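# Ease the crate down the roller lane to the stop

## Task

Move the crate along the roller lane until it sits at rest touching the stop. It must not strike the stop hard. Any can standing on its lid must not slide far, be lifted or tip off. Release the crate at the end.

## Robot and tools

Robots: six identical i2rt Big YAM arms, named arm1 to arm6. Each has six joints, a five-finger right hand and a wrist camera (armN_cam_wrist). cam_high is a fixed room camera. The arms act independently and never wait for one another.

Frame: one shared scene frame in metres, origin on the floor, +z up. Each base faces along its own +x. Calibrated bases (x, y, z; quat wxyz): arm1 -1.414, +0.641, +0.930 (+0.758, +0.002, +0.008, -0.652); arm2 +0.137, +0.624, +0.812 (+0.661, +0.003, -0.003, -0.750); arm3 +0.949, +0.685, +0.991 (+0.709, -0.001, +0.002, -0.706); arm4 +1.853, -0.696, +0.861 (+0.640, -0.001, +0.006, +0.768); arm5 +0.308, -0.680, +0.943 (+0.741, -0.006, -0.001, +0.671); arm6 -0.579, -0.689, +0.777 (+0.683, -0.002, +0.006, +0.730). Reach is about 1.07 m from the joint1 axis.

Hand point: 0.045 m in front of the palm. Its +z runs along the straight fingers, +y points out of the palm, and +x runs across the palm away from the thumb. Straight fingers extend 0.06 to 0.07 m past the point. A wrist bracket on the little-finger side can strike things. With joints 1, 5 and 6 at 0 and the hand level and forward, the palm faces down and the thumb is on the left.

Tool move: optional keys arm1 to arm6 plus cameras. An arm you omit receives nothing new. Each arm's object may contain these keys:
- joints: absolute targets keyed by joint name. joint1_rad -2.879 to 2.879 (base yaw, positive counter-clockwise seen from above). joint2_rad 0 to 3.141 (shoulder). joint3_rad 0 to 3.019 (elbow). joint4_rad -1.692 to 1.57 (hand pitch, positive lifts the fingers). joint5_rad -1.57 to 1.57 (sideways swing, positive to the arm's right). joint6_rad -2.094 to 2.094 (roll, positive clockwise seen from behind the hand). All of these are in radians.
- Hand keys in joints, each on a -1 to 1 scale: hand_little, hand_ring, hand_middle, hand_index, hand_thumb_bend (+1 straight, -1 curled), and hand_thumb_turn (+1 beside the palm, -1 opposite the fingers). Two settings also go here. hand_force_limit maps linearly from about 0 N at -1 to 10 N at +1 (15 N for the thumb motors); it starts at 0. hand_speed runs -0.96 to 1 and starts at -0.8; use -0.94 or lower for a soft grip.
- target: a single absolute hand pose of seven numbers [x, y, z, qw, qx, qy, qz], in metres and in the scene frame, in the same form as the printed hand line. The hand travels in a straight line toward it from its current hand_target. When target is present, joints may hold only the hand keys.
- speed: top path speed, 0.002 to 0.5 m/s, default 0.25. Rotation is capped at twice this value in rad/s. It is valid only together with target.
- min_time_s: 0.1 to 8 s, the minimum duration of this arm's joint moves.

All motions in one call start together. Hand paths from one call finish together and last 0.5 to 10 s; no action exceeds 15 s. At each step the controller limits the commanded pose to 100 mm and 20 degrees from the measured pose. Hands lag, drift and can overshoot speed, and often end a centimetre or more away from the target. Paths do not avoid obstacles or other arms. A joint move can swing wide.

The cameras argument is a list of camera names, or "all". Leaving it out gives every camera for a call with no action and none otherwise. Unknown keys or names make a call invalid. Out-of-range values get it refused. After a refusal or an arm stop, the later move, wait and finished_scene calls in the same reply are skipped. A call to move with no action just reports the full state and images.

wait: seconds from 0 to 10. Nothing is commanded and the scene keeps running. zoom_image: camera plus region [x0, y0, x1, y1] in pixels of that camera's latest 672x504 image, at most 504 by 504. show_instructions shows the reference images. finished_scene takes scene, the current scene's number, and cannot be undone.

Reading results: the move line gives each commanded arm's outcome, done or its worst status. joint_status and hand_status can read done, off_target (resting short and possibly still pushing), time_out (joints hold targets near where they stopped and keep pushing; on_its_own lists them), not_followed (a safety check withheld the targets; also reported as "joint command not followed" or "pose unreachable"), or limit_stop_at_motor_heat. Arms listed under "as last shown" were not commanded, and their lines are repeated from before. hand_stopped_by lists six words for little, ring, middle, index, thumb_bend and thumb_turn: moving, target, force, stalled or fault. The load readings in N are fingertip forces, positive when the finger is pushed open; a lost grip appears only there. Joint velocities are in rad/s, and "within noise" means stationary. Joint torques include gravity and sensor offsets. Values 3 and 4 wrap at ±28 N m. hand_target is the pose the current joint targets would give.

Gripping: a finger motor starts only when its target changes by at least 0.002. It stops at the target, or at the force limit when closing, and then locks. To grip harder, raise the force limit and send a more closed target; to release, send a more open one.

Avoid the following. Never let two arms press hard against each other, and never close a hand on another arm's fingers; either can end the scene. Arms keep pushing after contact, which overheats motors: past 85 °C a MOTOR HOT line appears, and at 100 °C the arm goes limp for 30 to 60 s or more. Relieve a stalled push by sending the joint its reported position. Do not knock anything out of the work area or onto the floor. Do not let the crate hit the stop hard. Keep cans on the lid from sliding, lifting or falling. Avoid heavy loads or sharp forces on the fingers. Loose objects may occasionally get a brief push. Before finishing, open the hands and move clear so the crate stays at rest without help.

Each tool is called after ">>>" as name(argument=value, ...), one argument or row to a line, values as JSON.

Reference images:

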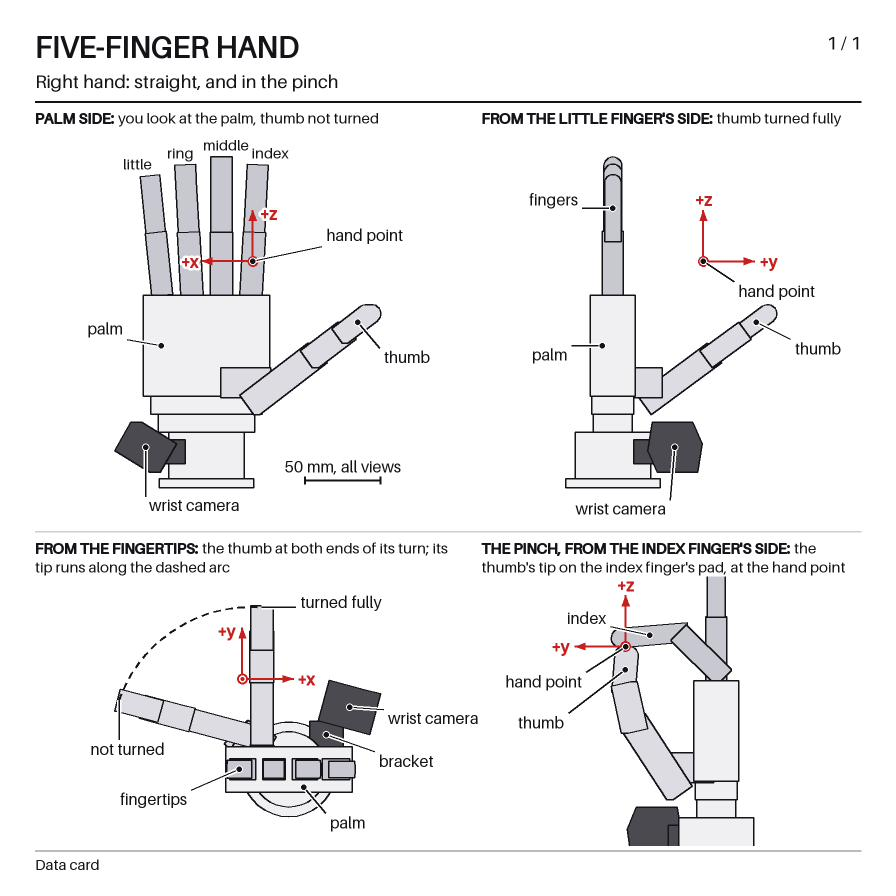

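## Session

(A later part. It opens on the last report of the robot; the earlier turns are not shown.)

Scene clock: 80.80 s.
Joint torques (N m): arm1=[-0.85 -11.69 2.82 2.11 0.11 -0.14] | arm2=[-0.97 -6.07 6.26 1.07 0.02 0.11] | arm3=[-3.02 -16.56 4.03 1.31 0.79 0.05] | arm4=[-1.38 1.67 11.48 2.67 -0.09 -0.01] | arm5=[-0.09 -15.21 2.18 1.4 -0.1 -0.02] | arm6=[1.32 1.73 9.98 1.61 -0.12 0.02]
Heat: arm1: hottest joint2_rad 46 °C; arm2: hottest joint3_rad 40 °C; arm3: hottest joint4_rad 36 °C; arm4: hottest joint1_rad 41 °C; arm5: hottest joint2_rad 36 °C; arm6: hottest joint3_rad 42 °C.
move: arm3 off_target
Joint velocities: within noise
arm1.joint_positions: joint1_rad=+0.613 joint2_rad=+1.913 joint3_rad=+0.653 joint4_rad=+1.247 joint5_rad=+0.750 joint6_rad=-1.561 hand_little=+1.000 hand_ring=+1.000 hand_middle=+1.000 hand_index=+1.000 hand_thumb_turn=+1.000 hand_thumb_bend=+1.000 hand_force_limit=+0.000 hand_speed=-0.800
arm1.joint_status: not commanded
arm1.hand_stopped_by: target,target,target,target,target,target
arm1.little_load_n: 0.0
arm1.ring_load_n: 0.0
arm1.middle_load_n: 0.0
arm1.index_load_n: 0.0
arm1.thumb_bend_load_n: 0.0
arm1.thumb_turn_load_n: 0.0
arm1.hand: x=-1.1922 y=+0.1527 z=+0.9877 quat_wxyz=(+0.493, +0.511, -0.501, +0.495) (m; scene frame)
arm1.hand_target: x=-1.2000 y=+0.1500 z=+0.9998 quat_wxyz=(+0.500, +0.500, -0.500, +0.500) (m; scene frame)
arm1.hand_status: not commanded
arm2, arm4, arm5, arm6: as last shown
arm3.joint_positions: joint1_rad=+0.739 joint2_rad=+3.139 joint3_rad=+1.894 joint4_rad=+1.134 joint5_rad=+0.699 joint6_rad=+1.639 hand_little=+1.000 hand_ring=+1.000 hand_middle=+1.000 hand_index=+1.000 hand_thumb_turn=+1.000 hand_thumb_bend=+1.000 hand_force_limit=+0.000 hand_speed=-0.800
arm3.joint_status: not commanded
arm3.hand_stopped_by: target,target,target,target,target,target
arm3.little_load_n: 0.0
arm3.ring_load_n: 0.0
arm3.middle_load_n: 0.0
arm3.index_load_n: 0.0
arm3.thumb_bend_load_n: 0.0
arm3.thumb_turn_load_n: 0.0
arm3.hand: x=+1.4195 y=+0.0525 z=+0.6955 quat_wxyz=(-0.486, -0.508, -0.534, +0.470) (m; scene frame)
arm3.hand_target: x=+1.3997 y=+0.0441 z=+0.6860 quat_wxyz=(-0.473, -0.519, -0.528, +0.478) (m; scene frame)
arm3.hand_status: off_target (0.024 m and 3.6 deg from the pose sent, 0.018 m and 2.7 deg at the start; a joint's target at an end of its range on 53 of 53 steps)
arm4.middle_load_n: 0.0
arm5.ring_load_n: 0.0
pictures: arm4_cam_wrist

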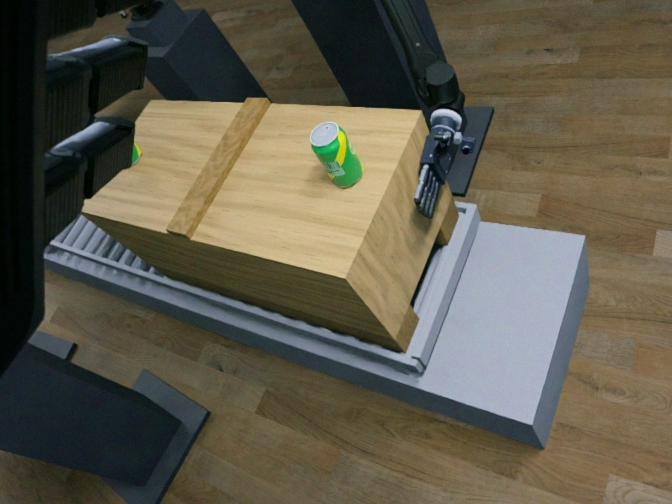

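>>> move(
  arm3={"target": [1.43, 0.043, 0.685, -0.49, -0.51, -0.51, 0.49], "speed": 0.025},
  cameras=["arm4_cam_wrist"],
)

>>> zoom_image(
  camera="arm4_cam_wrist",
  region=[300, 160, 540, 400],
)

Scene clock: 82.87 s.
Joint torques (N m): arm1=[-0.97 -11.69 2.84 2.13 0.11 -0.15] | arm2=[-1.2 -6.12 6.11 1.09 0.03 0.1] | arm3=[-2.37 -17.32 5.07 1.24 0.3 0.07] | arm4=[-1.38 1.61 11.48 2.69 -0.09 -0.01] | arm5=[0.56 -15.38 2.09 1.32 -0.07 -0.04] | arm6=[1.32 1.73 9.96 1.65 -0.13 0.02]
Heat: arm1: hottest joint2_rad 46 °C; arm2: hottest joint3_rad 40 °C; arm3: hottest joint4_rad 36 °C; arm4: hottest joint1_rad 41 °C; arm5: hottest joint2_rad 36 °C; arm6: hottest joint3_rad 42 °C.
move: arm3 off_target
Joint velocities: within noise
arm1, arm2, arm4, arm5, arm6: as last shown
arm3.joint_positions: joint1_rad=+0.767 joint2_rad=+3.145 joint3_rad=+1.940 joint4_rad=+1.044 joint5_rad=+0.743 joint6_rad=+1.658 hand_little=+1.000 hand_ring=+1.000 hand_middle=+1.000 hand_index=+1.000 hand_thumb_turn=+1.000 hand_thumb_bend=+1.000 hand_force_limit=+0.000 hand_speed=-0.800
arm3.joint_status: not commanded
arm3.hand_stopped_by: target,target,target,target,target,target
arm3.little_load_n: -0.5
arm3.ring_load_n: 0.0
arm3.middle_load_n: 0.0
arm3.index_load_n: 0.0
arm3.thumb_bend_load_n: 0.0
arm3.thumb_turn_load_n: 0.0
arm3.hand: x=+1.4380 y=+0.0528 z=+0.6871 quat_wxyz=(-0.469, -0.516, -0.542, +0.470) (m; scene frame)
arm3.hand_target: x=+1.4296 y=+0.0437 z=+0.6862 quat_wxyz=(-0.466, -0.523, -0.535, +0.473) (m; scene frame)
arm3.hand_status: off_target (0.013 m and 5.0 deg from the pose sent, 0.018 m and 3.6 deg at the start; a joint's target at an end of its range on 59 of 59 steps)
pictures: arm4_cam_wrist

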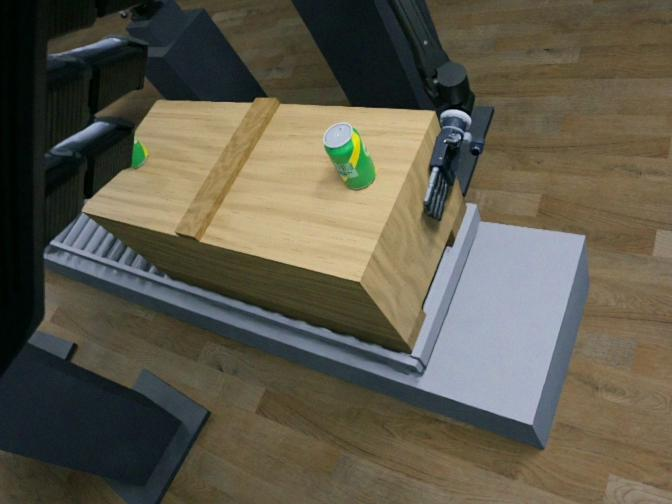

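Scaled by 2.100 from the camera's 672x504 image, which has a finer 960x720 frame.

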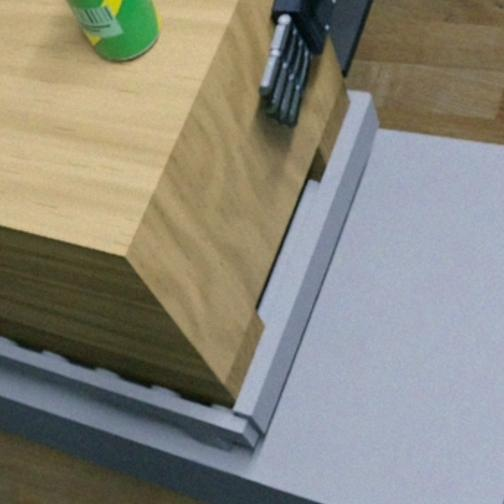

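>>> move(
  arm3={"target": [1.46, 0.043, 0.69, -0.49, -0.51, -0.51, 0.49], "speed": 0.025},
  cameras=["arm4_cam_wrist"],
)

>>> zoom_image(
  camera="arm4_cam_wrist",
  region=[300, 160, 540, 400],
)

Scene clock: 85.27 s.
Joint torques (N m): arm1=[-0.91 -11.63 2.81 2.13 0.11 -0.15] | arm2=[-0.91 -5.83 6.09 1.06 0.01 0.08] | arm3=[-0.26 -17.67 6.98 1.18 0.35 0.08] | arm4=[-1.38 1.61 11.48 2.69 -0.09 -0.01] | arm5=[0.15 -15.21 2.15 1.44 -0.1 -0.02] | arm6=[1.32 1.79 9.98 1.65 -0.12 0.01]
Heat: arm1: hottest joint2_rad 46 °C; arm2: hottest joint3_rad 40 °C; arm3: hottest joint4_rad 36 °C; arm4: hottest joint1_rad 41 °C; arm5: hottest joint2_rad 36 °C; arm6: hottest joint3_rad 42 °C.
move: arm3 off_target
Joint velocities: within noise
arm1, arm2, arm4, arm5, arm6: as last shown
arm3.joint_positions: joint1_rad=+0.777 joint2_rad=+3.145 joint3_rad=+1.979 joint4_rad=+0.970 joint5_rad=+0.771 joint6_rad=+1.672 hand_little=+1.000 hand_ring=+1.000 hand_middle=+1.000 hand_index=+1.000 hand_thumb_turn=+1.000 hand_thumb_bend=+1.000 hand_force_limit=+0.000 hand_speed=-0.800
arm3.joint_status: not commanded
arm3.hand_stopped_by: target,target,target,target,target,target
arm3.little_load_n: 0.0
arm3.ring_load_n: 0.0
arm3.middle_load_n: 0.0
arm3.index_load_n: 0.0
arm3.thumb_bend_load_n: 0.0
arm3.thumb_turn_load_n: 0.0
arm3.hand: x=+1.4473 y=+0.0460 z=+0.6846 quat_wxyz=(-0.454, -0.523, -0.545, +0.473) (m; scene frame)
arm3.hand_target: x=+1.4593 y=+0.0438 z=+0.6914 quat_wxyz=(-0.464, -0.524, -0.538, +0.470) (m; scene frame)
arm3.hand_status: off_target (0.014 m and 6.3 deg from the pose sent, 0.024 m and 5.0 deg at the start; a joint's target at an end of its range on 68 of 68 steps)
pictures: arm4_cam_wrist

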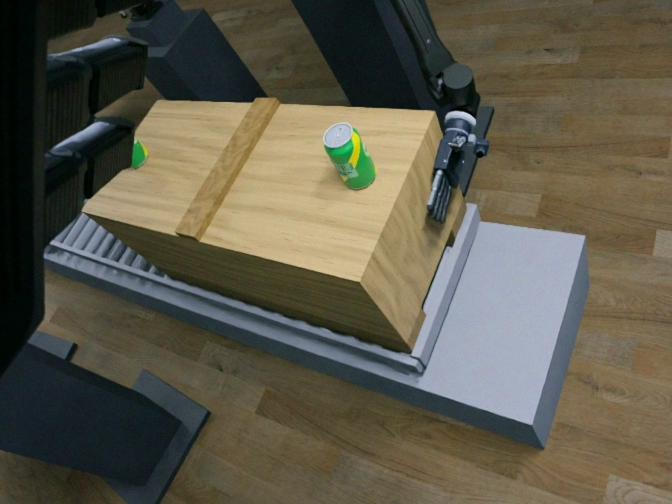

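Scaled by 2.100 from the camera's 672x504 image, which has a finer 960x720 frame.

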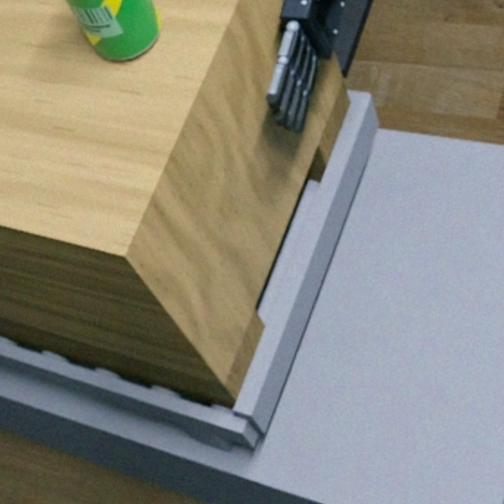

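>>> move(
  arm3={"target": [1.47, 0.30, 0.80, -0.5, -0.5, -0.5, 0.5], "speed": 0.2},
  cameras=["arm4_cam_wrist", "cam_high"],
)

>>> zoom_image(
  camera="cam_high",
  region=[150, 160, 350, 320],
)

>>> zoom_image(
  camera="arm4_cam_wrist",
  region=[300, 160, 540, 400],
)

Scene clock: 87.83 s.
Joint torques (N m): arm1=[-0.97 -11.69 2.81 2.11 0.11 -0.15] | arm2=[-1.08 -5.89 6.16 1.03 0.02 0.09] | arm3=[-0.73 -16.73 0.7 2.17 0.26 -0.08] | arm4=[-1.38 1.61 11.48 2.67 -0.09 0] | arm5=[0.5 -15.56 2.25 1.4 -0.1 -0.04] | arm6=[1.14 1.85 9.96 1.65 -0.13 0]
Heat: arm1: hottest joint2_rad 46 °C; arm2: hottest joint3_rad 40 °C; arm3: hottest joint4_rad 36 °C; arm4: hottest joint1_rad 41 °C; arm5: hottest joint2_rad 36 °C; arm6: hottest joint3_rad 42 °C.
move: arm3 off_target
Joint velocities: within noise
arm1, arm4, arm5: as last shown
arm2.joint_positions: joint1_rad=+1.656 joint2_rad=+1.296 joint3_rad=+0.510 joint4_rad=+0.908 joint5_rad=+1.540 joint6_rad=+1.439 hand_little=+1.000 hand_ring=+1.000 hand_middle=+1.000 hand_index=+1.000 hand_thumb_turn=+1.000 hand_thumb_bend=+1.000 hand_force_limit=+0.000 hand_speed=-0.800
arm2.joint_status: not commanded
arm2.hand_stopped_by: target,target,target,target,target,target
arm2.little_load_n: 0.0
arm2.ring_load_n: 0.0
arm2.middle_load_n: 0.0
arm2.index_load_n: 0.0
arm2.thumb_bend_load_n: 0.0
arm2.thumb_turn_load_n: 0.0
arm2.hand: x=+0.5208 y=+0.4153 z=+1.0984 quat_wxyz=(-0.498, -0.501, -0.497, +0.504) (m; scene frame)
arm2.hand_target: x=+0.5200 y=+0.4199 z=+1.0999 quat_wxyz=(-0.501, -0.499, -0.499, +0.501) (m; scene frame)
arm2.hand_status: not commanded
arm3.joint_positions: joint1_rad=+1.171 joint2_rad=+2.905 joint3_rad=+1.373 joint4_rad=+1.496 joint5_rad=+1.176 joint6_rad=+1.581 hand_little=+1.000 hand_ring=+1.000 hand_middle=+1.000 hand_index=+1.000 hand_thumb_turn=+1.000 hand_thumb_bend=+1.000 hand_force_limit=+0.000 hand_speed=-0.800
arm3.joint_status: not commanded
arm3.hand_stopped_by: target,target,target,target,target,target
arm3.little_load_n: 0.0
arm3.ring_load_n: 0.0
arm3.middle_load_n: 0.0
arm3.index_load_n: 0.0
arm3.thumb_bend_load_n: 0.0
arm3.thumb_turn_load_n: 0.0
arm3.hand: x=+1.4649 y=+0.2998 z=+0.7836 quat_wxyz=(-0.489, -0.497, -0.510, +0.503) (m; scene frame)
arm3.hand_target: x=+1.4700 y=+0.3000 z=+0.7997 quat_wxyz=(-0.500, -0.500, -0.500, +0.500) (m; scene frame)
arm3.hand_status: off_target (0.017 m and 1.8 deg from the pose sent, 0.280 m and 8.5 deg at the start)
arm4.thumb_turn_load_n: -0.5
arm6.joint_positions: joint1_rad=-1.292 joint2_rad=+0.633 joint3_rad=+1.419 joint4_rad=-1.313 joint5_rad=-0.139 joint6_rad=-1.255 hand_little=+1.000 hand_ring=+1.000 hand_middle=+1.000 hand_index=+1.000 hand_thumb_turn=+1.000 hand_thumb_bend=+1.000 hand_force_limit=+0.000 hand_speed=-0.800
arm6.joint_status: not commanded
arm6.hand_stopped_by: target,target,target,target,target,target
arm6.little_load_n: 0.0
arm6.ring_load_n: 0.0
arm6.middle_load_n: 0.0
arm6.index_load_n: 0.0
arm6.thumb_bend_load_n: 0.0
arm6.thumb_turn_load_n: 0.0
arm6.hand: x=-0.3443 y=-0.6223 z=+1.2754 quat_wxyz=(-0.214, +0.867, +0.050, +0.448) (m; scene frame)
arm6.hand_target: x=-0.3445 y=-0.6244 z=+1.2879 quat_wxyz=(-0.215, +0.860, +0.047, +0.461) (m; scene frame)
arm6.hand_status: not commanded
pictures: arm4_cam_wrist, cam_high

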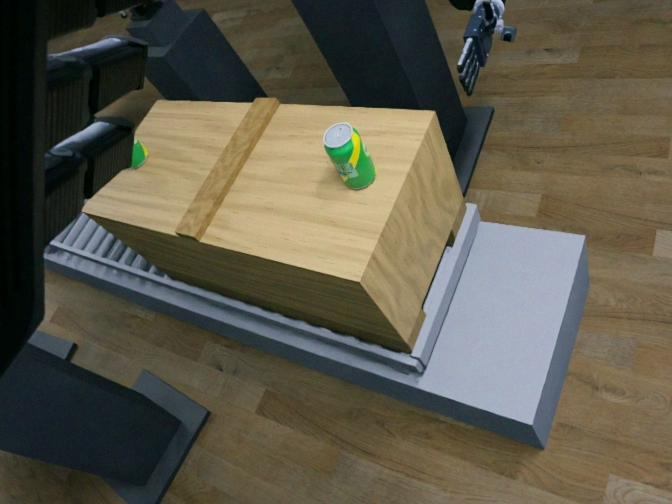

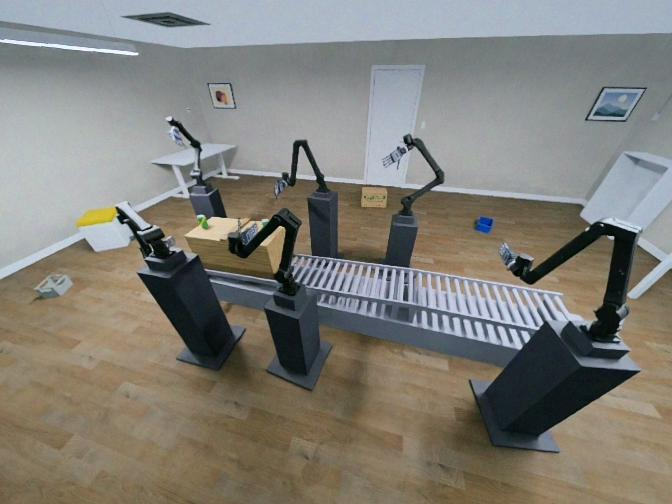

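Scaled by 2.520 from the camera's 672x504 image, which has a finer 960x720 frame.

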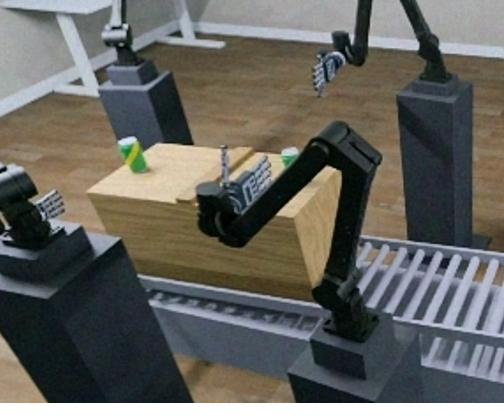

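Scaled by 2.100 from the camera's 672x504 image, which has a finer 960x720 frame.

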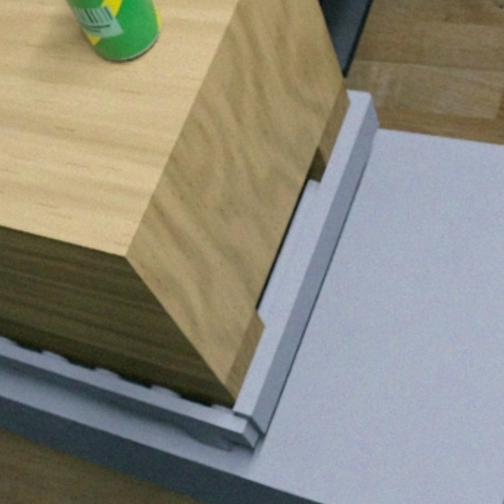

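>>> finished_scene(
  scene=1,
)

The scene is finished: the task was done.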